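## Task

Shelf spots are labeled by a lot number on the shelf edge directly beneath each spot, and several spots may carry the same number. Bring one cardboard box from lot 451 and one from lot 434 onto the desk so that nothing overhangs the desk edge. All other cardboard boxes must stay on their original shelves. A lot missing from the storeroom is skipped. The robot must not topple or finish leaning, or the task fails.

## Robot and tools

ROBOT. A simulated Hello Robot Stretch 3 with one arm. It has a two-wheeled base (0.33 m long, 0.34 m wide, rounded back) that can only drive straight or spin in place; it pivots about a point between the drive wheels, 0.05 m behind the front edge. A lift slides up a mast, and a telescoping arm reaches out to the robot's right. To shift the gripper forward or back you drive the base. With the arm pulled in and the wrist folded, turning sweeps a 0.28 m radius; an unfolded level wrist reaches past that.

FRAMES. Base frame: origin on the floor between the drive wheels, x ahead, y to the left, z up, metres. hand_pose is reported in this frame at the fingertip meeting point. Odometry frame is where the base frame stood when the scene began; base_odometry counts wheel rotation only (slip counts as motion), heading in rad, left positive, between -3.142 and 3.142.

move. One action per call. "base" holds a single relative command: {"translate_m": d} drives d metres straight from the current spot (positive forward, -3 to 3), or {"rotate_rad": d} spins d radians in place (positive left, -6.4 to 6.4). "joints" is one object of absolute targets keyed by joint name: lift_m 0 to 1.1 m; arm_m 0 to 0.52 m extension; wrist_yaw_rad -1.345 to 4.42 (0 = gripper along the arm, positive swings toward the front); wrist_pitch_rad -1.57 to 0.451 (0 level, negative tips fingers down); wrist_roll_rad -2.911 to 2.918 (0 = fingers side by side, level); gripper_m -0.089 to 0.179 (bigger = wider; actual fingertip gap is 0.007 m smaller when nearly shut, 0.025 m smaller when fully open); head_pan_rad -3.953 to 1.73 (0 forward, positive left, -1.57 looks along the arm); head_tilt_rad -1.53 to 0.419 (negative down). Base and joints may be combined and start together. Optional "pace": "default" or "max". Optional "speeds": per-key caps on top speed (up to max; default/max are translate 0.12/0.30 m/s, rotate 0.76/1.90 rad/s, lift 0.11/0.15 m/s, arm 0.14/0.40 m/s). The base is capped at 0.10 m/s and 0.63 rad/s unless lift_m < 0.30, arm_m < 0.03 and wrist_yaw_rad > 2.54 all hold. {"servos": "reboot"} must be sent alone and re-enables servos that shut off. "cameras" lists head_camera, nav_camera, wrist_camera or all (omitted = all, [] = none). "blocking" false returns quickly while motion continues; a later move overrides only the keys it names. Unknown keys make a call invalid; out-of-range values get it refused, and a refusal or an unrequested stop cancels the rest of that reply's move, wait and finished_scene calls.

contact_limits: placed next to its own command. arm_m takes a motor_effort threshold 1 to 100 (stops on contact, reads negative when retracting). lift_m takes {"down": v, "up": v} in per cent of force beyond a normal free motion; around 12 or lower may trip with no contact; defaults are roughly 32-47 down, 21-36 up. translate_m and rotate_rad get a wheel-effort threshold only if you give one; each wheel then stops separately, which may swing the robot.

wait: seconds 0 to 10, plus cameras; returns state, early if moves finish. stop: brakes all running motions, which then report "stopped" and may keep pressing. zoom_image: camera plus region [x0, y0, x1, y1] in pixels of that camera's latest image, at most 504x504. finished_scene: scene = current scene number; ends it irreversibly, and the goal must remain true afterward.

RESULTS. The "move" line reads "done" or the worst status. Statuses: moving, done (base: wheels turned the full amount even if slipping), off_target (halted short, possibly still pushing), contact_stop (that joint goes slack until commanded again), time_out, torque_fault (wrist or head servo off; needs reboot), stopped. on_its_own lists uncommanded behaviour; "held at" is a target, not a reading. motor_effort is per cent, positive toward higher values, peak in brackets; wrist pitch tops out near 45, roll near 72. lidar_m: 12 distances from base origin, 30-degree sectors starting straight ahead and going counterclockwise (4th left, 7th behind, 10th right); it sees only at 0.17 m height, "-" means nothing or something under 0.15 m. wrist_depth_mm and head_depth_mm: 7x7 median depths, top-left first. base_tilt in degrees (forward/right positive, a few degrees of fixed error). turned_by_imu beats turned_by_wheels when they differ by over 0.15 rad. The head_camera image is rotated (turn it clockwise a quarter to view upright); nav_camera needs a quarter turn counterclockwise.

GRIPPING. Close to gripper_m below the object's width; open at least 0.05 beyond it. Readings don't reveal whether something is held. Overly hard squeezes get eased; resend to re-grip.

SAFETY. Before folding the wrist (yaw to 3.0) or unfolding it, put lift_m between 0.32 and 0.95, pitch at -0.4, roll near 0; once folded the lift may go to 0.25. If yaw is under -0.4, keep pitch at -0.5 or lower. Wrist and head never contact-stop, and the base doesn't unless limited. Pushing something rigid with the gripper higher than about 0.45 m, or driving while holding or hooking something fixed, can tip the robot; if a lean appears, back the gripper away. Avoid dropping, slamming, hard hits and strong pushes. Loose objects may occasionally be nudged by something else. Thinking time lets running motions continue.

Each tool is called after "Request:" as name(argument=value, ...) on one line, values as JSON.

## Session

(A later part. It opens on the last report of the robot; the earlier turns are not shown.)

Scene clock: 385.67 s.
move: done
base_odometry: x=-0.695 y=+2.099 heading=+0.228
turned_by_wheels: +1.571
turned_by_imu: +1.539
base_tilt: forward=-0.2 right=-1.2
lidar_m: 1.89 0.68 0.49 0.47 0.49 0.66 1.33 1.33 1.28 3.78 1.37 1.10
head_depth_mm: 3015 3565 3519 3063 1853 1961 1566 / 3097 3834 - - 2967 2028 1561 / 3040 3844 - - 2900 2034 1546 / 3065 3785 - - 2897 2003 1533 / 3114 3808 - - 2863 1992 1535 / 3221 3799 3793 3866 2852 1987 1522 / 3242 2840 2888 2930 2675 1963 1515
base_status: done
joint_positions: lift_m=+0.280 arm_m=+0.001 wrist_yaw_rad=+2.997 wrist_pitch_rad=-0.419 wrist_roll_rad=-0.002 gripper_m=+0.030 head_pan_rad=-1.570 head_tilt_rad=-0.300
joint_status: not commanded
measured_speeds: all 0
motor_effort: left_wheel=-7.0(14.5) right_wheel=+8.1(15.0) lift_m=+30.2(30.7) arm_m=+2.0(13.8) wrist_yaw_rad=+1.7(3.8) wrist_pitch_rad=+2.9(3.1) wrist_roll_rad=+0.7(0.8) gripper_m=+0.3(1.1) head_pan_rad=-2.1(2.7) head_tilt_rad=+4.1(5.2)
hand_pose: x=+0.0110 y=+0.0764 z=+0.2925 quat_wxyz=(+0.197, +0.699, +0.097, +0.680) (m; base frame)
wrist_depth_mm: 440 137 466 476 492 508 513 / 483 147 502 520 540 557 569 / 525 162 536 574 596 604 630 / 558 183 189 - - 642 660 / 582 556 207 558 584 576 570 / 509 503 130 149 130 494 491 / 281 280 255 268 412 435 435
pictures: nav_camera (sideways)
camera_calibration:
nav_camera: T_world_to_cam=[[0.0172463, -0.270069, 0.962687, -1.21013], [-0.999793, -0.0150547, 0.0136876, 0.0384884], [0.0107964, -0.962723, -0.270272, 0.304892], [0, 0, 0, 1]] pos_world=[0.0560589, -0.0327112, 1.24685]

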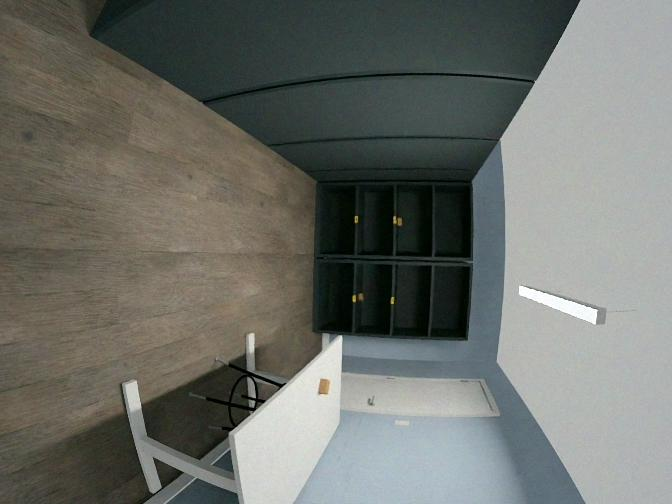

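Request:
move(joints={"head_pan_rad": -0.4, "head_tilt_rad": -0.3}, cameras=["nav_camera"])

Scene clock: 393.23 s.
move: done
base_odometry: x=-0.695 y=+2.099 heading=+0.228
turned_by_wheels: +0.000
turned_by_imu: +0.000
base_tilt: forward=-0.4 right=-1.2
lidar_m: 1.89 0.68 0.49 0.47 0.49 0.66 1.33 1.33 1.28 3.79 1.37 1.10
head_depth_mm: 1006 1058 1126 1194 1281 1369 1456 / 954 1008 1065 1125 1205 1289 1379 / 1001 1027 1053 1102 1158 1226 1296 / 1248 1294 1336 1375 1423 1483 1447 / 2196 2266 2374 2491 2586 2007 1532 / 2085 2185 2254 2396 2504 1980 1531 / 2017 2082 2188 2294 2372 1972 1526
base_status: not commanded
joint_positions: lift_m=+0.280 arm_m=+0.001 wrist_yaw_rad=+2.997 wrist_pitch_rad=-0.419 wrist_roll_rad=-0.002 gripper_m=+0.030 head_pan_rad=-0.372 head_tilt_rad=-0.300
joint_status: all done
measured_speeds: all 0
motor_effort: left_wheel=-6.9(7.7) right_wheel=+8.1(8.8) lift_m=+31.3(31.4) arm_m=-12.8(13.4) wrist_yaw_rad=+0.8(3.0) wrist_pitch_rad=+3.1(3.1) wrist_roll_rad=+0.5(0.8) gripper_m=+0.4(0.7) head_pan_rad=-1.6(5.9) head_tilt_rad=+4.4(7.7)
hand_pose: x=+0.0110 y=+0.0764 z=+0.2925 quat_wxyz=(+0.197, +0.699, +0.097, +0.680) (m; base frame)
wrist_depth_mm: 440 137 462 476 493 505 517 / 482 148 503 516 542 554 566 / 524 162 530 564 593 606 621 / 557 183 189 - - 647 663 / 575 556 207 565 582 581 579 / 507 505 130 149 130 496 491 / 279 280 256 269 413 433 433
pictures: nav_camera (sideways)
camera_calibration:
nav_camera: T_world_to_cam=[[0.257772, -0.0823989, 0.962686, -1.21157], [-0.350446, -0.936483, 0.0136802, 0.0345441], [0.900412, -0.340895, -0.270275, 0.299544], [0, 0, 0, 1]] pos_world=[0.0547012, 0.0346311, 1.24685]

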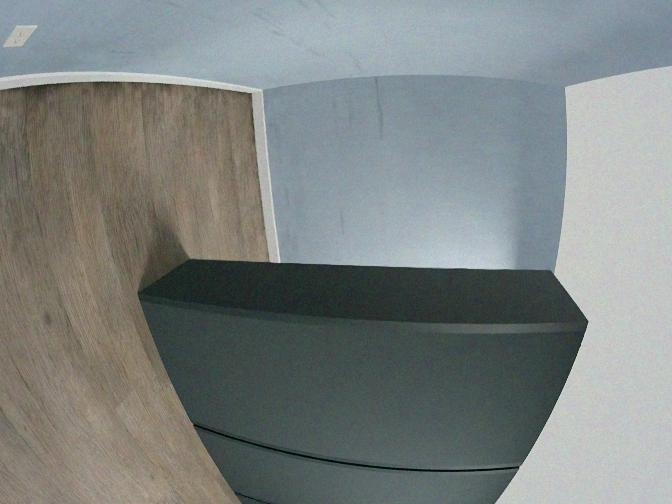

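Request:
move(base={"translate_m": 1.65}, pace="max", joints={"head_pan_rad": -2.0, "head_tilt_rad": -0.3}, cameras=["nav_camera", "head_camera"])

Scene clock: 408.13 s.
move: done
base_odometry: x=+0.912 y=+2.471 heading=+0.228
turned_by_wheels: +0.000
turned_by_imu: +0.001
base_tilt: forward=-0.4 right=-1.2
lidar_m: 0.78 0.69 0.50 0.48 0.50 0.68 1.85 0.77 0.58 1.42 1.11 0.81
head_depth_mm: 576 609 649 690 744 799 861 / 546 574 608 647 690 739 794 / 515 542 573 606 644 686 736 / 492 515 541 572 604 643 684 / 1284 696 1385 1146 783 1112 910 / 1227 1244 1338 1343 1450 1293 1433 / 1407 1965 2109 2217 2349 1882 1522
base_status: done
joint_positions: lift_m=+0.280 arm_m=+0.001 wrist_yaw_rad=+2.997 wrist_pitch_rad=-0.419 wrist_roll_rad=-0.002 gripper_m=+0.030 head_pan_rad=-2.000 head_tilt_rad=-0.300
joint_status: all done
measured_speeds: all 0
motor_effort: left_wheel=+3.4(13.4) right_wheel=+2.1(14.3) lift_m=+24.1(30.9) arm_m=-11.9(13.4) wrist_yaw_rad=+1.3(3.3) wrist_pitch_rad=+3.0(3.1) wrist_roll_rad=+0.5(0.9) gripper_m=+0.3(1.1) head_pan_rad=+2.8(4.9) head_tilt_rad=+3.5(6.3)
hand_pose: x=+0.0110 y=+0.0764 z=+0.2925 quat_wxyz=(+0.197, +0.699, +0.097, +0.680) (m; base frame)
wrist_depth_mm: 451 137 473 487 502 517 530 / 493 148 510 527 545 569 579 / 533 161 548 581 603 620 620 / 566 183 188 - 653 673 668 / 569 556 207 562 582 585 575 / 507 504 130 148 130 493 489 / 280 280 256 268 412 428 430
pictures: head_camera (sideways), nav_camera (sideways)
camera_calibration:
head_camera: T_world_to_cam=[[0.0596904, 0.241759, -0.968499, 1.27564], [0.890117, -0.45203, -0.0579773, 0.0696517], [-0.451807, -0.858616, -0.242176, 0.273571], [0, 0, 0, 1]] pos_world=[-0.0145403, -0.0420202, 1.30574]
nav_camera: T_world_to_cam=[[-0.0968298, -0.252695, 0.962688, -1.20941], [-0.915201, 0.402765, 0.0136679, 0.0379523], [-0.391191, -0.87973, -0.270267, 0.307412], [0, 0, 0, 1]] pos_world=[0.0378837, -0.0504586, 1.24685]

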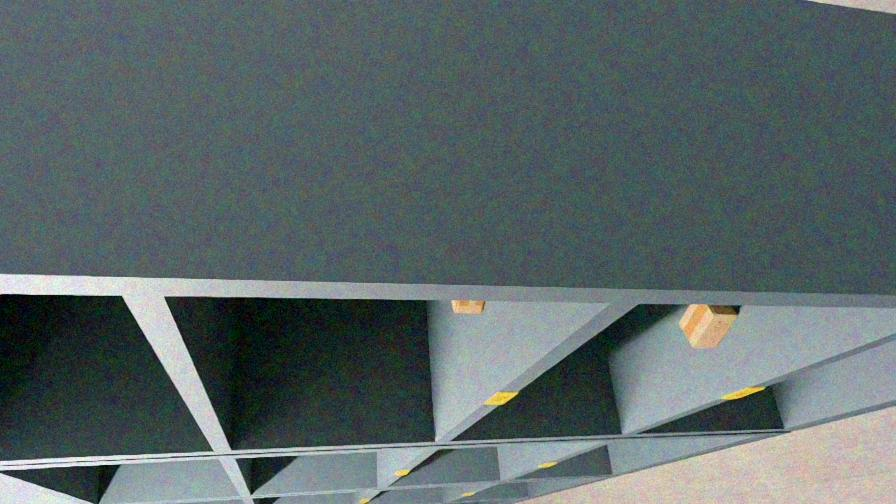

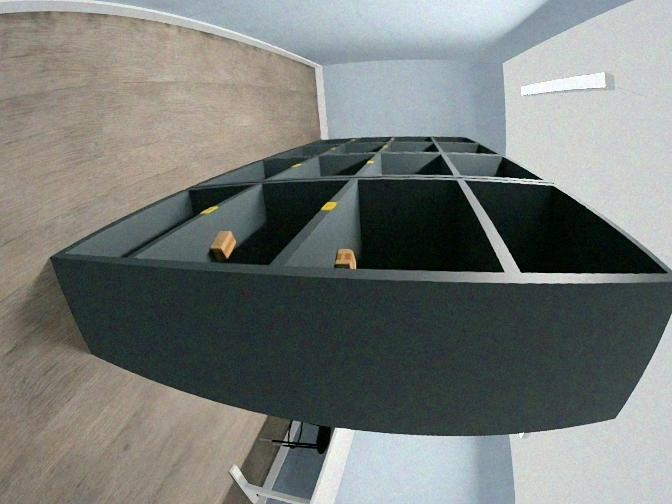

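Request:
move(base={"translate_m": 0.27}, pace="max", cameras=[])

Request:
move(base={"rotate_rad": -1.571}, pace="max", joints={"head_pan_rad": -0.9, "head_tilt_rad": -0.35}, cameras=["nav_camera", "head_camera"])

Scene clock: 421.07 s.
move: done
base_odometry: x=+1.175 y=+2.532 heading=+0.228
turned_by_wheels: +0.000
turned_by_imu: +0.000
base_tilt: forward=-0.3 right=-1.1
lidar_m: 0.51 0.53 0.50 0.49 0.50 0.68 1.86 0.76 0.73 2.05 0.73 0.53
head_depth_mm: 613 628 656 687 741 796 862 / 1340 1295 1417 1205 834 799 825 / 1402 1416 1561 1313 1628 1207 1324 / 1346 1393 1482 1481 1616 1377 1445 / 1310 1365 1443 1515 1588 1681 1529 / 2576 2145 2263 2389 2459 2000 1534 / 3275 3600 3770 - 2788 1986 1525
base_status: done
joint_positions: lift_m=+0.280 arm_m=+0.001 wrist_yaw_rad=+2.998 wrist_pitch_rad=-0.419 wrist_roll_rad=-0.002 gripper_m=+0.030 head_pan_rad=-2.000 head_tilt_rad=-0.300
joint_status: not commanded
measured_speeds: all 0
motor_effort: left_wheel=+1.9(12.3) right_wheel=+0.7(16.8) lift_m=+25.5(25.8) arm_m=-11.3(12.3) wrist_yaw_rad=+1.2(3.2) wrist_pitch_rad=+3.0(3.1) wrist_roll_rad=+0.7(0.9) gripper_m=+0.8(0.9) head_pan_rad=+2.9(3.3) head_tilt_rad=+2.5(3.7)
hand_pose: x=+0.0110 y=+0.0764 z=+0.2925 quat_wxyz=(+0.197, +0.699, +0.097, +0.680) (m; base frame)
wrist_depth_mm: 452 137 477 495 503 524 529 / 494 147 513 532 546 568 563 / 539 162 553 585 598 616 616 / 573 182 189 - 647 673 561 / 575 554 207 566 579 574 546 / 506 509 130 149 130 494 494 / 278 279 256 267 411 432 432
pictures: none
No camera images: "cameras" was empty.

Scene clock: 423.20 s.
move: done
base_odometry: x=+1.175 y=+2.532 heading=-1.343
turned_by_wheels: -1.571
turned_by_imu: -1.541
base_tilt: forward=-0.3 right=-1.1
lidar_m: 1.90 0.72 0.53 0.51 0.53 0.50 0.49 0.51 0.70 2.00 0.74 0.73
head_depth_mm: 2880 3027 3122 3164 2692 1927 1487 / 2954 3160 3314 3468 2651 1896 1484 / 793 849 920 994 1094 1204 1393 / 691 739 786 845 913 992 1084 / 617 650 689 733 785 842 908 / 1221 892 1394 961 1382 1098 1296 / 1339 1205 1476 1038 1522 1148 1366
base_status: done
joint_positions: lift_m=+0.280 arm_m=+0.001 wrist_yaw_rad=+2.998 wrist_pitch_rad=-0.419 wrist_roll_rad=-0.002 gripper_m=+0.030 head_pan_rad=-0.895 head_tilt_rad=-0.350
joint_status: all done
measured_speeds: all 0
motor_effort: left_wheel=+5.8(14.8) right_wheel=-9.7(14.4) lift_m=+25.4(26.4) arm_m=-12.6(13.4) wrist_yaw_rad=+1.5(3.2) wrist_pitch_rad=+3.0(3.1) wrist_roll_rad=+0.6(0.8) gripper_m=+0.1(0.9) head_pan_rad=-3.1(5.5) head_tilt_rad=-3.7(6.2)
hand_pose: x=+0.0110 y=+0.0764 z=+0.2925 quat_wxyz=(+0.197, +0.699, +0.097, +0.680) (m; base frame)
wrist_depth_mm: 479 137 500 518 523 531 539 / 525 148 533 544 - - - / - 161 170 - - - - / - 177 189 658 666 669 659 / 600 578 207 569 578 572 576 / 509 503 130 149 130 493 490 / 279 279 257 269 414 431 430
pictures: head_camera (sideways), nav_camera (sideways)
camera_calibration:
head_camera: T_world_to_cam=[[-0.219272, 0.199322, -0.955087, 1.25984], [0.801686, 0.594733, -0.0599363, 0.0727427], [0.556075, -0.778822, -0.290202, 0.329882], [0, 0, 0, 1]] pos_world=[0.0344918, -0.0374561, 1.30335]
nav_camera: T_world_to_cam=[[0.212108, -0.23711, 0.948045, -1.19212], [-0.770353, -0.637487, 0.0129146, 0.0380859], [0.601304, -0.733068, -0.317874, 0.363282], [0, 0, 0, 1]] pos_world=[0.0637544, 0.00792704, 1.24517]

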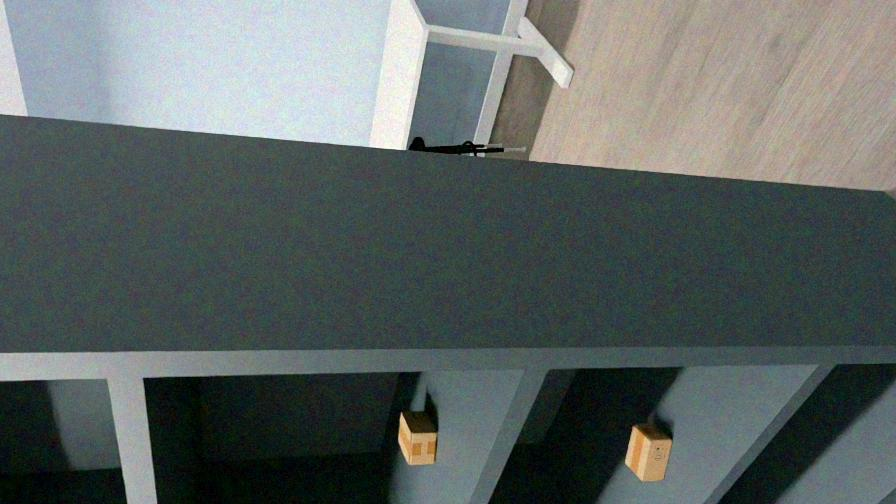

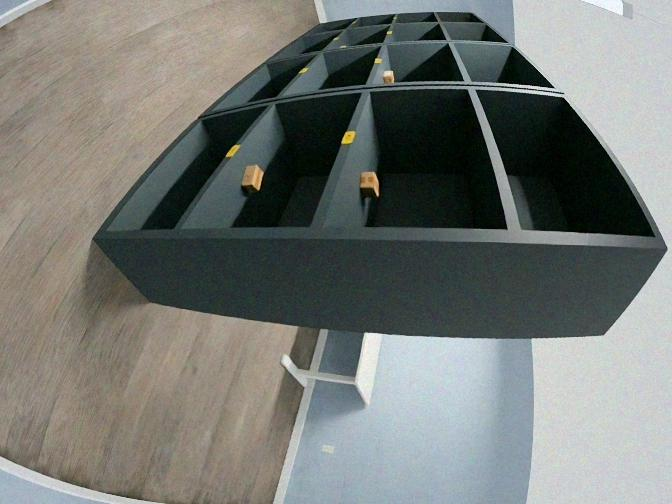

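Request:
move(base={"translate_m": 0.8}, pace="max", joints={"head_pan_rad": -1.45, "head_tilt_rad": -0.45}, cameras=["nav_camera", "head_camera"])

Request:
zoom_image(camera="nav_camera", region=[220, 60, 480, 320])

Scene clock: 434.40 s.
move: done
base_odometry: x=+1.356 y=+1.753 heading=-1.343
turned_by_wheels: +0.000
turned_by_imu: +0.001
base_tilt: forward=-0.4 right=-1.1
lidar_m: 1.85 0.71 0.52 0.50 0.52 0.72 1.28 1.33 0.55 0.92 0.85 0.80
head_depth_mm: 584 818 867 813 578 835 766 / 597 828 888 818 574 1007 808 / 610 838 902 808 599 998 804 / 624 846 915 801 594 995 800 / 642 856 930 701 618 986 795 / 662 872 943 779 615 984 793 / 681 885 953 771 1128 980 791
base_status: done
joint_positions: lift_m=+0.280 arm_m=+0.001 wrist_yaw_rad=+2.998 wrist_pitch_rad=-0.419 wrist_roll_rad=-0.002 gripper_m=+0.030 head_pan_rad=-1.450 head_tilt_rad=-0.452
joint_status: all done
measured_speeds: all 0
motor_effort: left_wheel=+3.7(12.4) right_wheel=+2.3(14.4) lift_m=+27.3(27.7) arm_m=-9.8(11.9) wrist_yaw_rad=+1.3(2.9) wrist_pitch_rad=+3.0(3.1) wrist_roll_rad=+0.7(0.8) gripper_m=+0.6(0.8) head_pan_rad=+3.1(6.1) head_tilt_rad=+4.2(7.0)
hand_pose: x=+0.0110 y=+0.0764 z=+0.2925 quat_wxyz=(+0.197, +0.699, +0.097, +0.680) (m; base frame)
wrist_depth_mm: 473 137 494 502 517 526 536 / 520 148 521 541 544 - - / - 162 170 - - - - / - 179 188 - 654 667 666 / 594 575 207 564 582 576 572 / 507 506 130 148 130 497 491 / 279 280 256 269 414 432 430
pictures: head_camera (sideways), nav_camera (sideways)
camera_calibration:
head_camera: T_world_to_cam=[[-0.092651, 0.380064, -0.920308, 1.21362], [0.994038, 0.0886643, -0.0634576, 0.0761825], [0.0574806, -0.920701, -0.386013, 0.457614], [0, 0, 0, 1]] pos_world=[0.0104105, -0.0466802, 1.29838]
nav_camera: T_world_to_cam=[[0.0665545, -0.407599, 0.910732, -1.14255], [-0.990591, -0.13638, 0.0113533, 0.041435], [0.119578, -0.902919, -0.412841, 0.489839], [0, 0, 0, 1]] pos_world=[0.0585126, -0.0177649, 1.24231]

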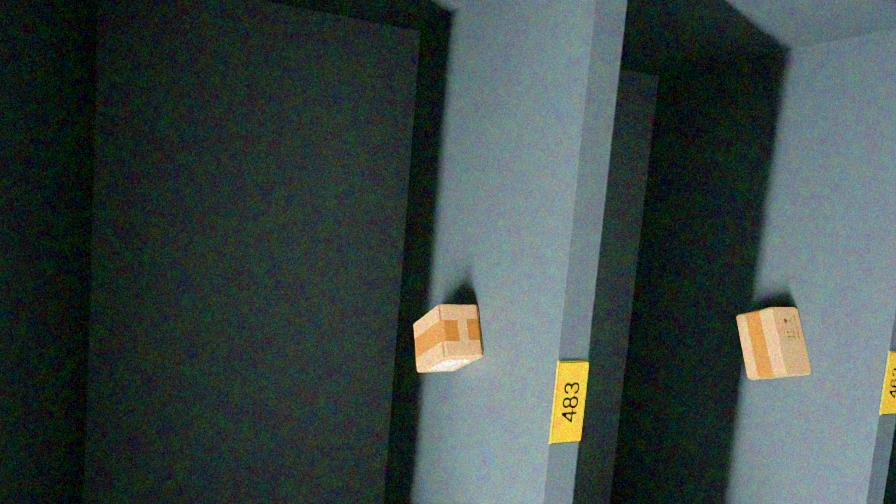

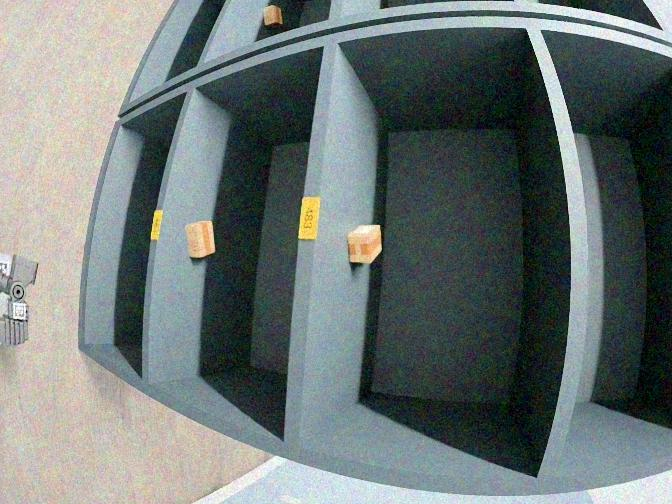

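Scaled by 1.938 from the camera's 672x504 image, which has a finer 792x594 frame.

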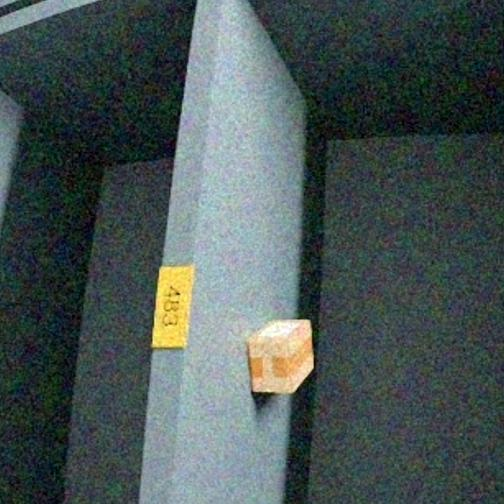

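Request:
move(base={"translate_m": 0.85}, pace="max", joints={"head_tilt_rad": -0.55}, cameras=["nav_camera", "head_camera"])

Request:
zoom_image(camera="nav_camera", region=[120, 160, 360, 340])

Scene clock: 444.57 s.
move: done
base_odometry: x=+1.548 y=+0.925 heading=-1.343
turned_by_wheels: +0.000
turned_by_imu: +0.001
base_tilt: forward=-0.5 right=-1.1
lidar_m: 1.80 0.69 0.51 0.49 0.51 0.70 2.04 1.19 0.53 0.55 0.98 0.87
head_depth_mm: 740 678 616 566 584 660 769 / 774 843 897 657 801 805 793 / 786 853 909 650 1116 915 1043 / 792 861 923 644 1112 905 1107 / 806 878 930 637 1136 898 1127 / 814 890 936 630 1138 897 1122 / 827 903 958 645 1136 894 1145
base_status: done
joint_positions: lift_m=+0.280 arm_m=+0.001 wrist_yaw_rad=+2.998 wrist_pitch_rad=-0.419 wrist_roll_rad=-0.002 gripper_m=+0.030 head_pan_rad=-1.450 head_tilt_rad=-0.550
joint_status: all done
measured_speeds: all 0
motor_effort: left_wheel=+1.3(15.7) right_wheel=+6.4(10.8) lift_m=+29.4(29.5) arm_m=-7.1(9.6) wrist_yaw_rad=+1.6(3.7) wrist_pitch_rad=+3.0(3.1) wrist_roll_rad=+0.7(0.8) gripper_m=+0.0(0.9) head_pan_rad=+3.0(3.8) head_tilt_rad=-4.9(9.2)
hand_pose: x=+0.0110 y=+0.0764 z=+0.2925 quat_wxyz=(+0.197, +0.699, +0.097, +0.680) (m; base frame)
wrist_depth_mm: 462 137 478 495 507 518 524 / 504 148 524 528 536 - - / 538 161 170 - - - - / - 178 189 - - 668 654 / 591 559 206 567 581 582 580 / 509 506 130 149 130 495 493 / 279 278 256 268 413 433 432
pictures: head_camera (sideways), nav_camera (sideways)
camera_calibration:
head_camera: T_world_to_cam=[[-0.103488, 0.467866, -0.877719, 1.1581], [0.99324, 0.0952653, -0.0663275, 0.0799026], [0.0525838, -0.87865, -0.474562, 0.572878], [0, 0, 0, 1]] pos_world=[0.0103633, -0.046091, 1.29366]
nav_camera: T_world_to_cam=[[0.0772095, -0.494365, 0.865819, -1.08402], [-0.990428, -0.137685, 0.00970605, 0.0435547], [0.114412, -0.858281, -0.500264, 0.603589], [0, 0, 0, 1]] pos_world=[0.0577768, -0.011858, 1.2401]

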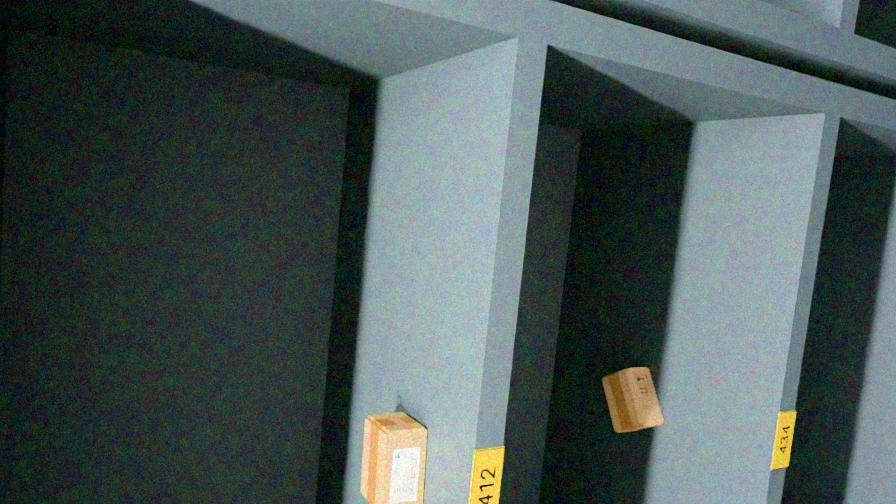

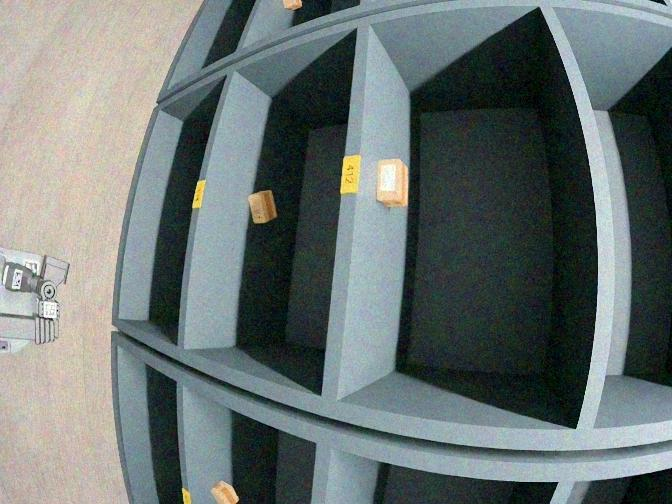

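Scaled by 2.100 from the camera's 672x504 image, which has a finer 792x594 frame.

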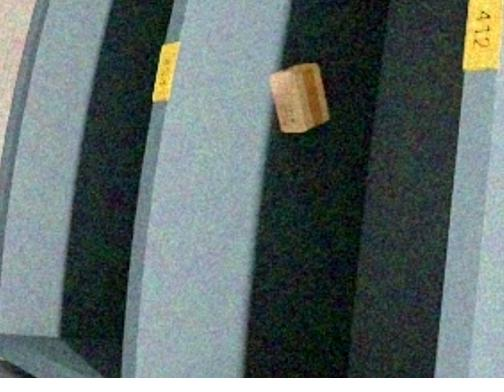

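Request:
move(base={"translate_m": 0.28}, joints={"lift_m": 0.7}, pace="max", cameras=[])

Request:
move(joints={"lift_m": 0.7, "wrist_yaw_rad": 0.0, "wrist_pitch_rad": -0.5, "gripper_m": 0.17}, pace="max", cameras=["wrist_camera", "head_camera"])

Scene clock: 458.87 s.
move: done
base_odometry: x=+1.612 y=+0.652 heading=-1.343
turned_by_wheels: +0.000
turned_by_imu: +0.000
base_tilt: forward=-0.4 right=-1.3
lidar_m: 1.79 0.68 0.50 0.49 0.51 0.70 2.02 0.73 0.66 0.97 0.67 1.40
head_depth_mm: 770 835 902 664 1096 924 822 / 779 847 909 658 1110 918 816 / 788 856 916 622 1119 911 1118 / 801 871 926 634 1109 909 1113 / 809 880 938 636 1137 900 1127 / 821 892 942 630 1136 895 1154 / 806 861 854 659 986 888 1077
base_status: done
joint_positions: lift_m=+0.700 arm_m=+0.001 wrist_yaw_rad=+2.998 wrist_pitch_rad=-0.418 wrist_roll_rad=-0.002 gripper_m=+0.030 head_pan_rad=-1.450 head_tilt_rad=-0.550
joint_status: all done
measured_speeds: all 0
motor_effort: left_wheel=-0.3(11.2) right_wheel=+5.4(13.6) lift_m=+28.4(33.5) arm_m=-4.9(6.7) wrist_yaw_rad=+0.3(3.6) wrist_pitch_rad=+2.9(3.1) wrist_roll_rad=+0.3(0.8) gripper_m=-0.1(0.9) head_pan_rad=+2.8(3.7) head_tilt_rad=-4.2(5.2)
hand_pose: x=+0.0109 y=+0.0765 z=+0.7126 quat_wxyz=(+0.196, +0.699, +0.097, +0.680) (m; base frame)
wrist_depth_mm: 460 137 479 493 499 511 523 / 496 148 516 527 535 541 - / 537 161 171 - - - - / - 178 189 - - - - / - - 203 148 153 - - / - - 129 145 128 - - / 838 - 263 850 835 868 871
pictures: none
No camera images: "cameras" was empty.

Scene clock: 460.80 s.
move: done
base_odometry: x=+1.612 y=+0.652 heading=-1.343
turned_by_wheels: +0.000
turned_by_imu: +0.000
base_tilt: forward=-0.2 right=-1.2
lidar_m: 1.79 0.68 0.50 0.49 0.51 0.70 2.02 0.73 0.66 0.97 0.67 1.40
head_depth_mm: 770 837 901 666 1094 923 821 / 780 846 908 658 1109 918 815 / 790 855 914 622 1121 911 1116 / 799 867 931 628 1112 909 1114 / 808 882 936 635 1141 901 1103 / 820 896 943 632 1138 895 1147 / 804 862 851 660 987 893 1074
base_status: not commanded
joint_positions: lift_m=+0.700 arm_m=+0.001 wrist_yaw_rad=+0.003 wrist_pitch_rad=-0.511 wrist_roll_rad=-0.002 gripper_m=+0.170 head_pan_rad=-1.450 head_tilt_rad=-0.550
joint_status: all done
measured_speeds: all 0
motor_effort: left_wheel=+0.2(0.7) right_wheel=+5.0(6.1) lift_m=+23.4(29.3) arm_m=-4.3(5.4) wrist_yaw_rad=-3.1(8.5) wrist_pitch_rad=+1.5(5.2) wrist_roll_rad=+0.6(0.8) gripper_m=+0.3(82.9) head_pan_rad=+2.6(3.5) head_tilt_rad=-3.8(5.0)
hand_pose: x=-0.0209 y=-0.3573 z=+0.6924 quat_wxyz=(+0.685, +0.180, -0.683, -0.178) (m; base frame)
wrist_depth_mm: 491 - - - - - - / 491 - - 530 - - - / 509 524 518 513 511 506 505 / 454 452 447 443 441 436 437 / 428 407 407 402 399 386 384 / 117 127 - - - - - / - 127 - - - - 106
pictures: head_camera (sideways), wrist_camera
camera_calibration:
head_camera: T_world_to_cam=[[-0.103488, 0.467866, -0.877719, 1.1581], [0.99324, 0.0952653, -0.0663275, 0.0799026], [0.0525838, -0.87865, -0.474562, 0.572878], [0, 0, 0, 1]] pos_world=[0.0103633, -0.046091, 1.29366]
wrist_camera: T_world_to_cam=[[-0.998901, -0.0381823, -0.0271986, -0.00905165], [-0.00439476, 0.653902, -0.756567, 0.789967], [0.0466726, -0.755615, -0.653351, 0.349607], [0, 0, 0, 1]] pos_world=[-0.021887, -0.252739, 0.825832]

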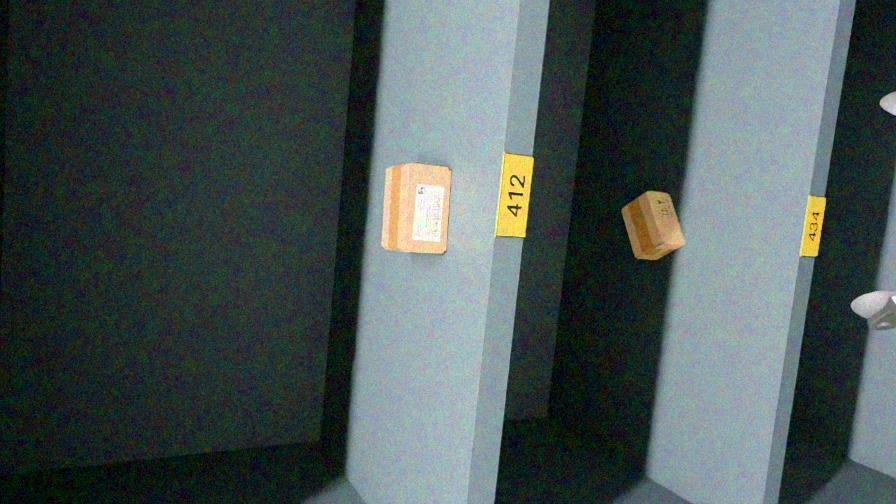

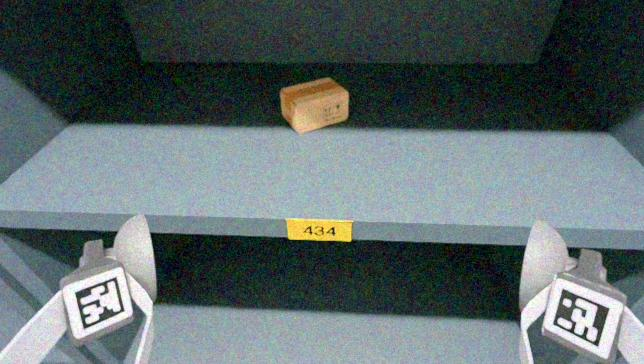

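Request:
zoom_image(camera="wrist_camera", region=[265, 60, 365, 150])

Scaled by 5.040.

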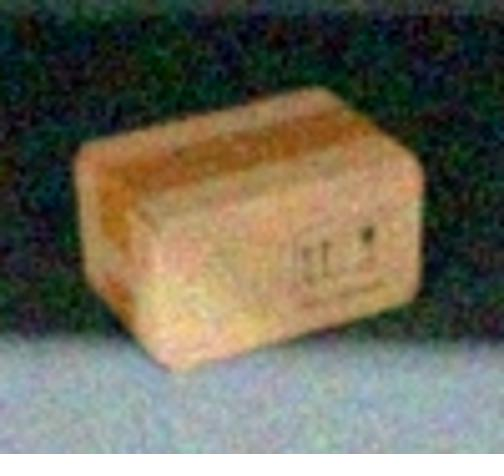

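Request:
move(base={"translate_m": -0.08}, joints={"wrist_yaw_rad": 0.47, "wrist_pitch_rad": -0.55}, cameras=[])

Request:
move(joints={"arm_m": 0.27}, cameras=["wrist_camera"])

Scene clock: 480.40 s.
move: done
base_odometry: x=+1.594 y=+0.730 heading=-1.343
turned_by_wheels: +0.000
turned_by_imu: +0.000
base_tilt: forward=-0.4 right=-1.2
lidar_m: 1.80 0.68 0.50 0.49 0.51 0.70 2.03 1.36 0.62 0.97 0.72 0.75
head_depth_mm: 770 835 901 663 1063 923 799 / 778 845 907 658 1102 919 818 / 790 853 915 650 1113 913 812 / 797 872 925 634 1107 904 1106 / 804 883 938 635 1152 908 1127 / 817 894 945 630 1136 899 1150 / 829 908 956 657 1090 892 1150
base_status: done
joint_positions: lift_m=+0.700 arm_m=+0.001 wrist_yaw_rad=+0.467 wrist_pitch_rad=-0.561 wrist_roll_rad=-0.002 gripper_m=+0.170 head_pan_rad=-1.450 head_tilt_rad=-0.550
joint_status: all done
measured_speeds: all 0
motor_effort: left_wheel=-0.3(9.6) right_wheel=-9.8(11.9) lift_m=+24.7(24.8) arm_m=-2.6(3.8) wrist_yaw_rad=+1.3(4.6) wrist_pitch_rad=+1.5(3.7) wrist_roll_rad=+0.4(1.0) gripper_m=+0.4(1.0) head_pan_rad=+1.9(2.9) head_tilt_rad=-3.9(4.3)
hand_pose: x=+0.0704 y=-0.3280 z=+0.6821 quat_wxyz=(+0.707, +0.348, -0.615, -0.033) (m; base frame)
wrist_depth_mm: 776 491 - - - - - / - 525 - - 501 536 536 / - - 513 490 486 482 471 / - - - 468 407 406 402 / - 147 905 - 392 370 348 / 123 141 879 - - - 316 / 116 798 799 790 - - 106
pictures: none
No camera images: "cameras" was empty.

Scene clock: 483.60 s.
move: done
base_odometry: x=+1.594 y=+0.730 heading=-1.343
turned_by_wheels: +0.000
turned_by_imu: +0.000
base_tilt: forward=-0.3 right=-1.1
lidar_m: 1.80 0.68 0.50 0.49 0.51 0.70 2.03 1.36 0.61 0.97 0.73 0.75
head_depth_mm: 769 833 900 665 1071 894 378 / 775 845 909 657 1108 487 778 / 788 857 912 651 1118 513 1109 / 798 864 925 634 1111 654 1102 / 809 878 934 636 1139 874 1124 / 817 891 942 630 1140 895 1151 / 827 905 955 657 1088 889 1148
base_status: not commanded
joint_positions: lift_m=+0.700 arm_m=+0.270 wrist_yaw_rad=+0.467 wrist_pitch_rad=-0.561 wrist_roll_rad=-0.002 gripper_m=+0.170 head_pan_rad=-1.450 head_tilt_rad=-0.550
joint_status: all done
measured_speeds: all 0
motor_effort: left_wheel=-0.8(1.3) right_wheel=-10.3(11.0) lift_m=+24.8(25.6) arm_m=+13.0(15.3) wrist_yaw_rad=+1.8(3.3) wrist_pitch_rad=+1.6(1.7) wrist_roll_rad=+0.6(0.8) gripper_m=+1.0(1.2) head_pan_rad=+2.0(2.8) head_tilt_rad=-3.6(4.3)
hand_pose: x=+0.0704 y=-0.5973 z=+0.6820 quat_wxyz=(+0.707, +0.348, -0.615, -0.033) (m; base frame)
wrist_depth_mm: 394 473 - - - - - / 411 485 - - - - - / 430 486 494 492 481 461 - / 419 418 412 394 349 402 400 / 364 358 355 345 343 351 349 / 123 141 315 313 311 302 308 / 116 277 282 279 279 273 106
pictures: wrist_camera
camera_calibration:
wrist_camera: T_world_to_cam=[[-0.876905, -0.479791, -0.0289689, -0.198482], [-0.313152, 0.615986, -0.72284, 0.915533], [0.364656, -0.62479, -0.690408, 0.238163], [0, 0, 0, 1]] pos_world=[0.0258038, -0.510384, 0.820464]

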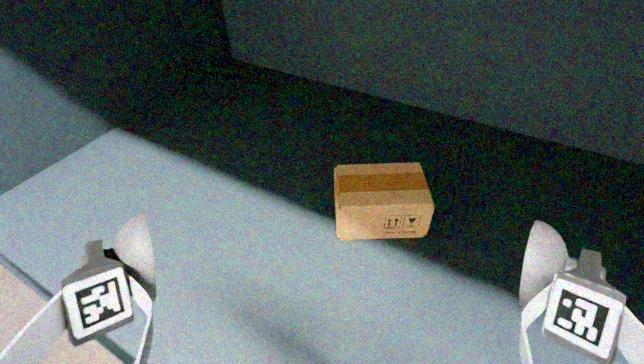

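Request:
move(base={"translate_m": 0.025}, joints={"arm_m": 0.42}, cameras=["wrist_camera"])

Scene clock: 493.90 s.
move: done
base_odometry: x=+1.599 y=+0.706 heading=-1.343
turned_by_wheels: +0.000
turned_by_imu: +0.000
base_tilt: forward=-0.3 right=-1.1
lidar_m: 1.79 0.68 0.50 0.49 0.51 0.70 2.03 1.36 0.63 0.97 0.71 0.75
head_depth_mm: 769 836 899 664 1099 897 385 / 779 844 909 657 590 840 792 / 788 859 914 649 645 886 1113 / 794 865 927 629 782 906 1107 / 807 879 937 635 1143 898 1128 / 819 891 940 630 1139 897 1153 / 829 901 920 657 1051 889 1119
base_status: done
joint_positions: lift_m=+0.700 arm_m=+0.420 wrist_yaw_rad=+0.467 wrist_pitch_rad=-0.561 wrist_roll_rad=-0.002 gripper_m=+0.170 head_pan_rad=-1.450 head_tilt_rad=-0.550
joint_status: all done
measured_speeds: all 0
motor_effort: left_wheel=+6.6(11.8) right_wheel=+5.3(7.4) lift_m=+26.6(26.8) arm_m=+13.2(14.6) wrist_yaw_rad=+2.5(3.1) wrist_pitch_rad=+1.5(1.7) wrist_roll_rad=+0.6(0.8) gripper_m=+0.8(1.0) head_pan_rad=+1.5(2.4) head_tilt_rad=-2.5(3.6)
hand_pose: x=+0.0704 y=-0.7473 z=+0.6820 quat_wxyz=(+0.707, +0.348, -0.615, -0.033) (m; base frame)
wrist_depth_mm: 374 441 - - - - - / 390 467 - - - - - / 410 476 487 454 - - - / 406 418 416 408 396 - - / 363 359 357 354 351 349 336 / 123 141 315 315 310 303 305 / 274 277 280 230 272 272 106
pictures: wrist_camera
camera_calibration:
wrist_camera: T_world_to_cam=[[-0.876877, -0.479842, -0.0289731, -0.270482], [-0.313233, 0.616052, -0.722748, 1.0079], [0.364654, -0.624686, -0.690504, 0.144591], [0, 0, 0, 1]] pos_world=[0.0258038, -0.660384, 0.820464]

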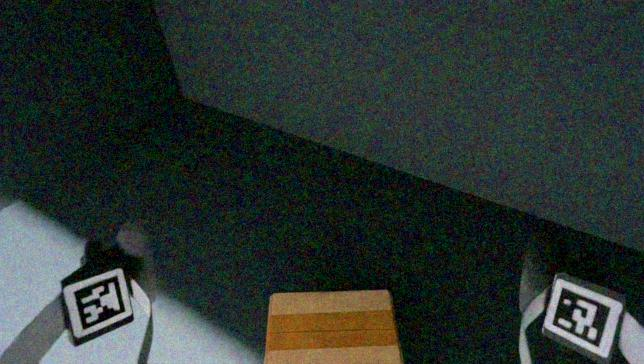

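Request:
move(joints={"lift_m": 0.592}, speeds={"lift_m": 0.06}, contact_limits={"lift_m": {"down": 16}}, cameras=["wrist_camera"])

Request:
move(joints={"gripper_m": 0.055}, cameras=["wrist_camera"])

Request:
move(joints={"lift_m": 0.68}, cameras=["wrist_camera"])

Scene clock: 506.53 s.
move: done
base_odometry: x=+1.599 y=+0.706 heading=-1.343
turned_by_wheels: +0.000
turned_by_imu: +0.000
base_tilt: forward=-0.4 right=-1.3
lidar_m: 1.80 0.68 0.50 0.49 0.51 0.70 2.02 1.36 0.63 0.97 0.71 0.75
head_depth_mm: 766 835 899 662 1091 922 797 / 777 846 911 655 1108 628 509 / 789 855 914 648 1115 710 1113 / 796 869 931 629 1115 855 1113 / 806 879 937 635 1144 900 1128 / 821 892 945 630 1133 894 1148 / 829 898 920 658 1052 895 1119
base_status: not commanded
joint_positions: lift_m=+0.592 arm_m=+0.420 wrist_yaw_rad=+0.467 wrist_pitch_rad=-0.561 wrist_roll_rad=-0.002 gripper_m=+0.170 head_pan_rad=-1.450 head_tilt_rad=-0.550
joint_status: all done
measured_speeds: all 0
motor_effort: left_wheel=+6.6(7.2) right_wheel=+5.0(5.8) lift_m=+25.7(27.6) arm_m=+13.2(13.7) wrist_yaw_rad=+1.2(3.2) wrist_pitch_rad=+1.6(1.7) wrist_roll_rad=+0.3(0.8) gripper_m=+0.5(1.6) head_pan_rad=+1.1(2.1) head_tilt_rad=-2.3(3.3)
contact_limits: lift_m down 16 (down: maximum 72; up: maximum 65)
hand_pose: x=+0.0704 y=-0.7473 z=+0.5739 quat_wxyz=(+0.707, +0.348, -0.615, -0.033) (m; base frame)
wrist_depth_mm: 369 437 - - - - - / 365 379 378 357 338 - - / 310 307 306 304 299 295 280 / 260 259 256 253 253 251 249 / 226 222 210 158 161 217 217 / 122 141 147 143 143 187 190 / 116 172 171 167 165 168 106
pictures: wrist_camera
camera_calibration:
wrist_camera: T_world_to_cam=[[-0.876851, -0.479892, -0.028909, -0.273693], [-0.313335, 0.616056, -0.7227, 0.929745], [0.364628, -0.624643, -0.690557, 0.0700145], [0, 0, 0, 1]] pos_world=[0.0258039, -0.660384, 0.712364]

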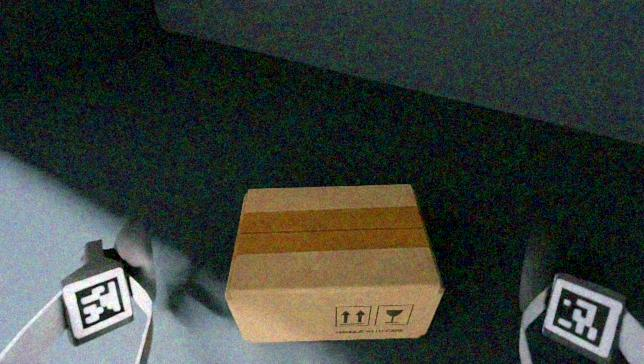

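Scene clock: 508.20 s.
move: done
base_odometry: x=+1.599 y=+0.706 heading=-1.343
turned_by_wheels: +0.000
turned_by_imu: +0.000
base_tilt: forward=-0.3 right=-1.2
lidar_m: 1.79 0.68 0.50 0.49 0.51 0.70 2.02 1.36 0.63 0.97 0.71 0.75
head_depth_mm: 769 833 901 662 1092 924 800 / 778 842 909 656 1112 629 509 / 786 858 917 651 1120 712 1113 / 796 868 926 629 1114 878 1106 / 807 882 936 634 1145 899 1127 / 817 891 940 629 1140 895 1151 / 828 902 920 659 1052 887 1121
base_status: not commanded
joint_positions: lift_m=+0.592 arm_m=+0.420 wrist_yaw_rad=+0.467 wrist_pitch_rad=-0.562 wrist_roll_rad=-0.002 gripper_m=+0.056 head_pan_rad=-1.450 head_tilt_rad=-0.550
joint_status: all done
measured_speeds: all 0
motor_effort: left_wheel=+6.8(7.3) right_wheel=+5.7(5.7) lift_m=+30.1(31.2) arm_m=+13.0(13.5) wrist_yaw_rad=+1.9(2.7) wrist_pitch_rad=+1.8(1.8) wrist_roll_rad=+0.5(0.8) gripper_m=-12.2(86.5) head_pan_rad=+1.2(2.1) head_tilt_rad=-2.9(3.1)
contact_limits: lift_m down 16 (down: maximum 72; up: maximum 65)
hand_pose: x=+0.0704 y=-0.7471 z=+0.5738 quat_wxyz=(+0.707, +0.348, -0.614, -0.033) (m; base frame)
wrist_depth_mm: 369 438 - - - - - / 366 379 374 356 334 - - / 311 307 305 300 296 293 282 / 261 260 257 254 252 251 248 / 225 223 157 157 157 217 215 / 198 197 140 143 142 191 191 / 180 168 168 166 166 124 171
pictures: wrist_camera
camera_calibration:
wrist_camera: T_world_to_cam=[[-0.876709, -0.480151, -0.028936, -0.273801], [-0.313797, 0.616481, -0.722137, 0.929576], [0.364573, -0.624024, -0.691144, 0.070905], [0, 0, 0, 1]] pos_world=[0.0258042, -0.660285, 0.712364]

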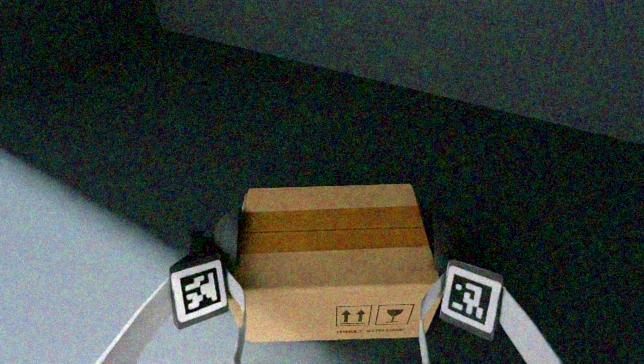

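Scene clock: 509.83 s.
move: done
base_odometry: x=+1.599 y=+0.706 heading=-1.343
turned_by_wheels: +0.000
turned_by_imu: +0.000
base_tilt: forward=-0.2 right=-1.2
lidar_m: 1.79 0.68 0.51 0.49 0.51 0.70 2.03 1.35 0.63 0.97 0.71 0.75
head_depth_mm: 769 836 901 665 1096 894 416 / 774 848 912 657 619 541 774 / 785 857 912 649 647 879 1112 / 795 869 927 629 895 905 1108 / 806 883 939 636 1144 900 1132 / 820 892 941 629 1136 896 1150 / 830 900 923 657 1050 887 1119
base_status: not commanded
joint_positions: lift_m=+0.680 arm_m=+0.420 wrist_yaw_rad=+0.467 wrist_pitch_rad=-0.569 wrist_roll_rad=-0.002 gripper_m=+0.056 head_pan_rad=-1.450 head_tilt_rad=-0.550
joint_status: all done
measured_speeds: all 0
motor_effort: left_wheel=+6.9(7.2) right_wheel=+4.5(5.7) lift_m=+31.1(33.4) arm_m=+12.4(13.4) wrist_yaw_rad=+0.9(2.7) wrist_pitch_rad=+3.0(3.1) wrist_roll_rad=+0.3(0.8) gripper_m=-12.0(12.7) head_pan_rad=+1.8(2.0) head_tilt_rad=-2.2(3.0)
hand_pose: x=+0.0699 y=-0.7462 z=+0.6604 quat_wxyz=(+0.707, +0.350, -0.613, -0.036) (m; base frame)
wrist_depth_mm: 372 445 - - - - - / 389 475 - - - - - / 406 452 448 427 - - - / 388 383 378 378 373 359 - / 333 333 155 157 158 322 320 / 293 293 140 143 142 284 283 / 268 251 248 167 246 124 255
pictures: wrist_camera
camera_calibration:
wrist_camera: T_world_to_cam=[[-0.876798, -0.479972, -0.02919, -0.270906], [-0.316008, 0.620902, -0.71737, 0.991657], [0.362442, -0.619764, -0.696081, 0.138045], [0, 0, 0, 1]] pos_world=[0.0258084, -0.660194, 0.799568]

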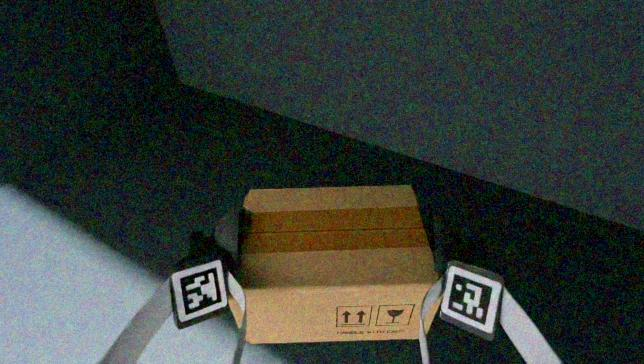

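Request:
move(joints={"arm_m": 0.0, "lift_m": 0.72}, pace="max", speeds={"arm_m": 0.25}, cameras=[])

Request:
move(base={"translate_m": -1.25}, joints={"lift_m": 0.75}, cameras=[])

Request:
move(base={"translate_m": -0.57}, cameras=["wrist_camera"])

Scene clock: 534.77 s.
move: done
base_odometry: x=+1.599 y=+0.706 heading=-1.343
turned_by_wheels: +0.000
turned_by_imu: +0.000
base_tilt: forward=-0.3 right=-1.3
lidar_m: 1.79 0.68 0.50 0.49 0.51 0.70 2.04 1.36 0.63 0.97 0.71 0.75
head_depth_mm: 771 832 902 665 1086 923 804 / 778 847 905 658 1112 918 816 / 788 856 917 651 1115 910 1114 / 797 867 924 630 1116 907 805 / 811 880 938 636 1136 900 803 / 817 890 943 630 1138 897 1151 / 828 903 918 656 1050 891 1126
base_status: not commanded
joint_positions: lift_m=+0.720 arm_m=+0.001 wrist_yaw_rad=+0.467 wrist_pitch_rad=-0.570 wrist_roll_rad=-0.002 gripper_m=+0.056 head_pan_rad=-1.450 head_tilt_rad=-0.550
joint_status: all done
measured_speeds: all 0
motor_effort: left_wheel=+6.6(7.3) right_wheel=+4.8(5.8) lift_m=+27.3(33.7) arm_m=-12.9(14.5) wrist_yaw_rad=+2.8(3.5) wrist_pitch_rad=+3.1(3.3) wrist_roll_rad=+0.3(0.8) gripper_m=-11.8(12.9) head_pan_rad=+0.9(1.7) head_tilt_rad=-0.6(2.7)
hand_pose: x=+0.0699 y=-0.3266 z=+0.7002 quat_wxyz=(+0.707, +0.351, -0.613, -0.036) (m; base frame)
wrist_depth_mm: 794 479 - - - - - / - 513 - - - - - / - - 528 514 507 504 502 / - - 506 443 428 426 425 / - - 155 158 157 375 370 / 930 951 140 143 142 125 342 / 838 806 790 167 161 106 -
pictures: none
No camera images: "cameras" was empty.

Scene clock: 548.40 s.
move: done
base_odometry: x=+1.316 y=+1.923 heading=-1.342
turned_by_wheels: +0.000
turned_by_imu: +0.000
base_tilt: forward=-0.4 right=-1.3
lidar_m: 1.86 0.71 0.52 0.51 0.53 0.73 1.11 1.15 1.59 0.50 0.99 0.93
head_depth_mm: 384 416 3032 2786 1993 1563 1286 / 741 631 521 520 587 1456 1277 / 771 840 901 650 919 858 790 / 784 850 913 644 1111 908 771 / 791 865 923 638 1101 903 771 / 802 874 930 631 1137 894 1124 / 815 890 937 624 1128 865 1120
base_status: done
joint_positions: lift_m=+0.750 arm_m=+0.001 wrist_yaw_rad=+0.467 wrist_pitch_rad=-0.570 wrist_roll_rad=-0.002 gripper_m=+0.056 head_pan_rad=-1.450 head_tilt_rad=-0.550
joint_status: all done
measured_speeds: all 0
motor_effort: left_wheel=-1.1(10.6) right_wheel=-10.3(14.0) lift_m=+30.5(34.0) arm_m=+5.6(12.5) wrist_yaw_rad=+2.6(3.5) wrist_pitch_rad=+3.2(3.4) wrist_roll_rad=+0.7(0.8) gripper_m=-12.2(12.7) head_pan_rad=+0.1(1.5) head_tilt_rad=-0.1(2.3)
hand_pose: x=+0.0699 y=-0.3266 z=+0.7302 quat_wxyz=(+0.707, +0.351, -0.613, -0.036) (m; base frame)
wrist_depth_mm: - - - - - - 482 / 707 - - - - - 294 / - - - - - - 257 / - - - 177 - - 261 / - - 155 158 153 375 300 / 951 951 139 143 142 124 919 / 866 836 800 168 162 121 819
pictures: none
No camera images: "cameras" was empty.

Scene clock: 555.23 s.
move: done
base_odometry: x=+1.187 y=+2.479 heading=-1.342
turned_by_wheels: +0.000
turned_by_imu: +0.000
base_tilt: forward=-0.3 right=-1.2
lidar_m: 1.89 0.72 0.53 0.51 0.54 0.56 0.54 0.56 0.78 2.23 0.69 0.71
head_depth_mm: 2601 2621 2380 2157 1873 1565 1282 / 2648 2844 3114 2730 1966 1554 1274 / 2648 2888 3200 2675 1942 1543 1269 / 2694 2945 3238 2664 1947 1536 1266 / 2754 2967 3234 2640 1937 1515 1249 / 2768 2954 3283 2597 1925 1513 1251 / 2810 3024 3247 1070 1117 1178 1189
base_status: done
joint_positions: lift_m=+0.750 arm_m=+0.001 wrist_yaw_rad=+0.467 wrist_pitch_rad=-0.570 wrist_roll_rad=-0.002 gripper_m=+0.056 head_pan_rad=-1.450 head_tilt_rad=-0.550
joint_status: not commanded
measured_speeds: all 0
motor_effort: left_wheel=-5.4(10.0) right_wheel=-6.0(14.5) lift_m=+30.9(31.8) arm_m=+12.7(13.1) wrist_yaw_rad=+1.5(3.1) wrist_pitch_rad=+3.2(3.3) wrist_roll_rad=+0.5(0.8) gripper_m=-11.5(12.8) head_pan_rad=-0.1(1.0) head_tilt_rad=+0.7(1.1)
hand_pose: x=+0.0699 y=-0.3266 z=+0.7302 quat_wxyz=(+0.707, +0.351, -0.613, -0.036) (m; base frame)
wrist_depth_mm: - - - - - - - / - - - - - - - / - 632 - - - - - / - - - - - - - / - - 155 158 157 - - / 962 984 140 143 141 924 925 / 867 834 832 168 818 124 838
pictures: wrist_camera
camera_calibration:
wrist_camera: T_world_to_cam=[[-0.876827, -0.47992, -0.0291893, -0.067553], [-0.316301, 0.621484, -0.716737, 0.780993], [0.362117, -0.619221, -0.696733, 0.447336], [0, 0, 0, 1]] pos_world=[0.025809, -0.240795, 0.869469]

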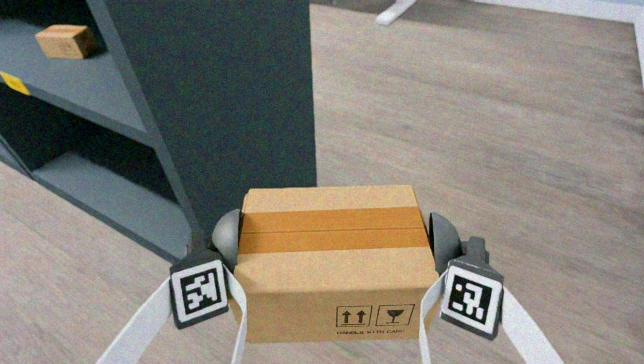

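Request:
move(base={"rotate_rad": -1.571}, cameras=[])

Request:
move(base={"translate_m": 1.25}, cameras=[])

Request:
move(base={"translate_m": 0.665}, joints={"lift_m": 0.92}, cameras=["nav_camera"])

Scene clock: 565.90 s.
move: done
base_odometry: x=+1.187 y=+2.479 heading=-2.913
turned_by_wheels: -1.571
turned_by_imu: -1.545
base_tilt: forward=-0.3 right=-1.2
lidar_m: 2.35 0.69 1.38 1.81 0.71 0.53 0.51 0.54 0.56 0.54 0.56 0.79
head_depth_mm: 412 446 488 540 602 681 782 / 417 454 496 550 615 697 805 / 423 461 505 559 627 712 822 / 429 467 514 569 640 731 802 / 435 474 523 580 654 751 808 / 441 482 530 592 668 767 886 / 448 491 542 604 684 787 922
base_status: done
joint_positions: lift_m=+0.750 arm_m=+0.001 wrist_yaw_rad=+0.468 wrist_pitch_rad=-0.570 wrist_roll_rad=-0.002 gripper_m=+0.056 head_pan_rad=-1.450 head_tilt_rad=-0.550
joint_status: not commanded
measured_speeds: all 0
motor_effort: left_wheel=+8.0(11.9) right_wheel=-10.3(14.0) lift_m=+30.3(31.5) arm_m=+2.8(13.0) wrist_yaw_rad=+0.4(2.7) wrist_pitch_rad=+3.2(3.3) wrist_roll_rad=+0.8(0.8) gripper_m=-12.2(13.0) head_pan_rad=-0.9(1.3) head_tilt_rad=+1.3(1.7)
hand_pose: x=+0.0699 y=-0.3266 z=+0.7302 quat_wxyz=(+0.707, +0.351, -0.613, -0.036) (m; base frame)
wrist_depth_mm: 589 496 408 345 298 265 236 / - 563 463 384 327 287 254 / - - 544 431 364 311 274 / - - 575 452 389 347 298 / - - 155 158 157 376 330 / 968 979 140 142 141 401 367 / 878 833 809 167 170 431 409
pictures: none
No camera images: "cameras" was empty.

Scene clock: 579.53 s.
move: done
base_odometry: x=-0.030 y=+2.195 heading=-2.913
turned_by_wheels: +0.000
turned_by_imu: +0.000
base_tilt: forward=-0.4 right=-1.3
lidar_m: 1.99 1.75 2.58 1.03 0.56 0.64 1.75 0.79 0.59 0.57 0.60 0.84
head_depth_mm: 442 479 523 578 646 729 837 / 448 486 532 589 658 748 860 / 453 493 541 599 673 765 884 / 459 501 550 611 688 779 857 / 467 508 560 623 701 801 862 / 473 517 569 635 716 823 941 / 480 525 579 648 733 842 992
base_status: done
joint_positions: lift_m=+0.750 arm_m=+0.001 wrist_yaw_rad=+0.468 wrist_pitch_rad=-0.570 wrist_roll_rad=-0.002 gripper_m=+0.056 head_pan_rad=-1.450 head_tilt_rad=-0.550
joint_status: not commanded
measured_speeds: all 0
motor_effort: left_wheel=+2.7(12.4) right_wheel=+6.3(10.4) lift_m=+29.9(31.2) arm_m=-12.9(13.8) wrist_yaw_rad=+1.7(3.5) wrist_pitch_rad=+3.2(3.3) wrist_roll_rad=+0.6(0.8) gripper_m=-12.3(12.7) head_pan_rad=-1.1(2.1) head_tilt_rad=+2.1(3.0)
hand_pose: x=+0.0699 y=-0.3266 z=+0.7302 quat_wxyz=(+0.707, +0.351, -0.613, -0.036) (m; base frame)
wrist_depth_mm: - 554 451 385 334 296 264 / - 607 520 427 369 320 285 / - - 585 485 407 348 306 / - - 591 490 431 383 335 / - - 155 158 158 421 366 / 959 956 139 143 142 458 407 / 879 837 815 168 162 124 453
pictures: none
No camera images: "cameras" was empty.

Scene clock: 587.30 s.
move: done
base_odometry: x=-0.678 y=+2.044 heading=-2.913
turned_by_wheels: +0.000
turned_by_imu: +0.000
base_tilt: forward=-0.3 right=-1.1
lidar_m: 1.33 1.20 1.57 3.30 1.31 1.05 2.10 0.82 0.61 0.59 0.62 0.87
head_depth_mm: 458 496 541 597 668 744 - / 462 503 550 607 681 773 - / 469 511 560 621 694 782 - / 476 519 569 634 709 770 - / 483 527 579 645 723 787 389 / 491 534 590 657 741 827 982 / 498 544 600 669 759 872 1025
base_status: done
joint_positions: lift_m=+0.920 arm_m=+0.001 wrist_yaw_rad=+0.468 wrist_pitch_rad=-0.570 wrist_roll_rad=-0.002 gripper_m=+0.056 head_pan_rad=-1.450 head_tilt_rad=-0.550
joint_status: all done
measured_speeds: all 0
motor_effort: left_wheel=+4.0(12.3) right_wheel=+7.4(11.7) lift_m=+24.9(34.5) arm_m=-12.6(13.2) wrist_yaw_rad=+0.7(3.3) wrist_pitch_rad=+3.2(3.4) wrist_roll_rad=+0.6(0.9) gripper_m=-12.2(12.8) head_pan_rad=-1.7(2.5) head_tilt_rad=+2.5(4.2)
hand_pose: x=+0.0699 y=-0.3266 z=+0.9002 quat_wxyz=(+0.707, +0.351, -0.613, -0.036) (m; base frame)
wrist_depth_mm: - 579 479 406 350 311 279 / - - 551 453 386 338 299 / - - 611 506 429 370 325 / - - - 538 458 407 355 / - - 155 158 158 442 385 / - - 140 143 141 484 430 / - - 971 168 162 124 476
pictures: nav_camera (sideways)
camera_calibration:
nav_camera: T_world_to_cam=[[0.0772095, -0.494365, 0.865819, -1.08402], [-0.990428, -0.137685, 0.00970605, 0.0435547], [0.114412, -0.858281, -0.500264, 0.603589], [0, 0, 0, 1]] pos_world=[0.0577768, -0.011858, 1.2401]

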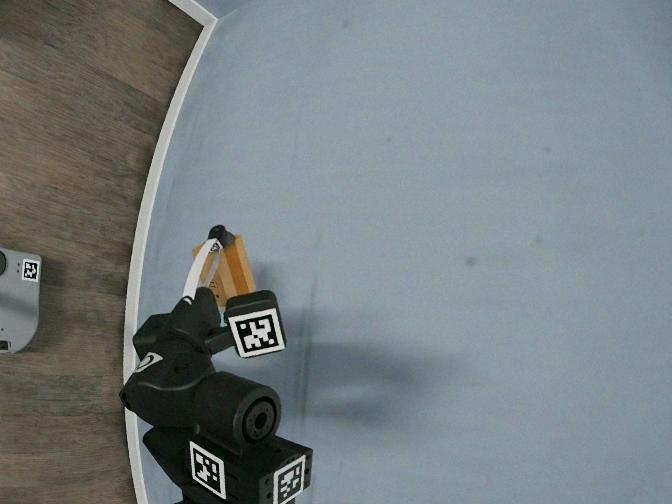

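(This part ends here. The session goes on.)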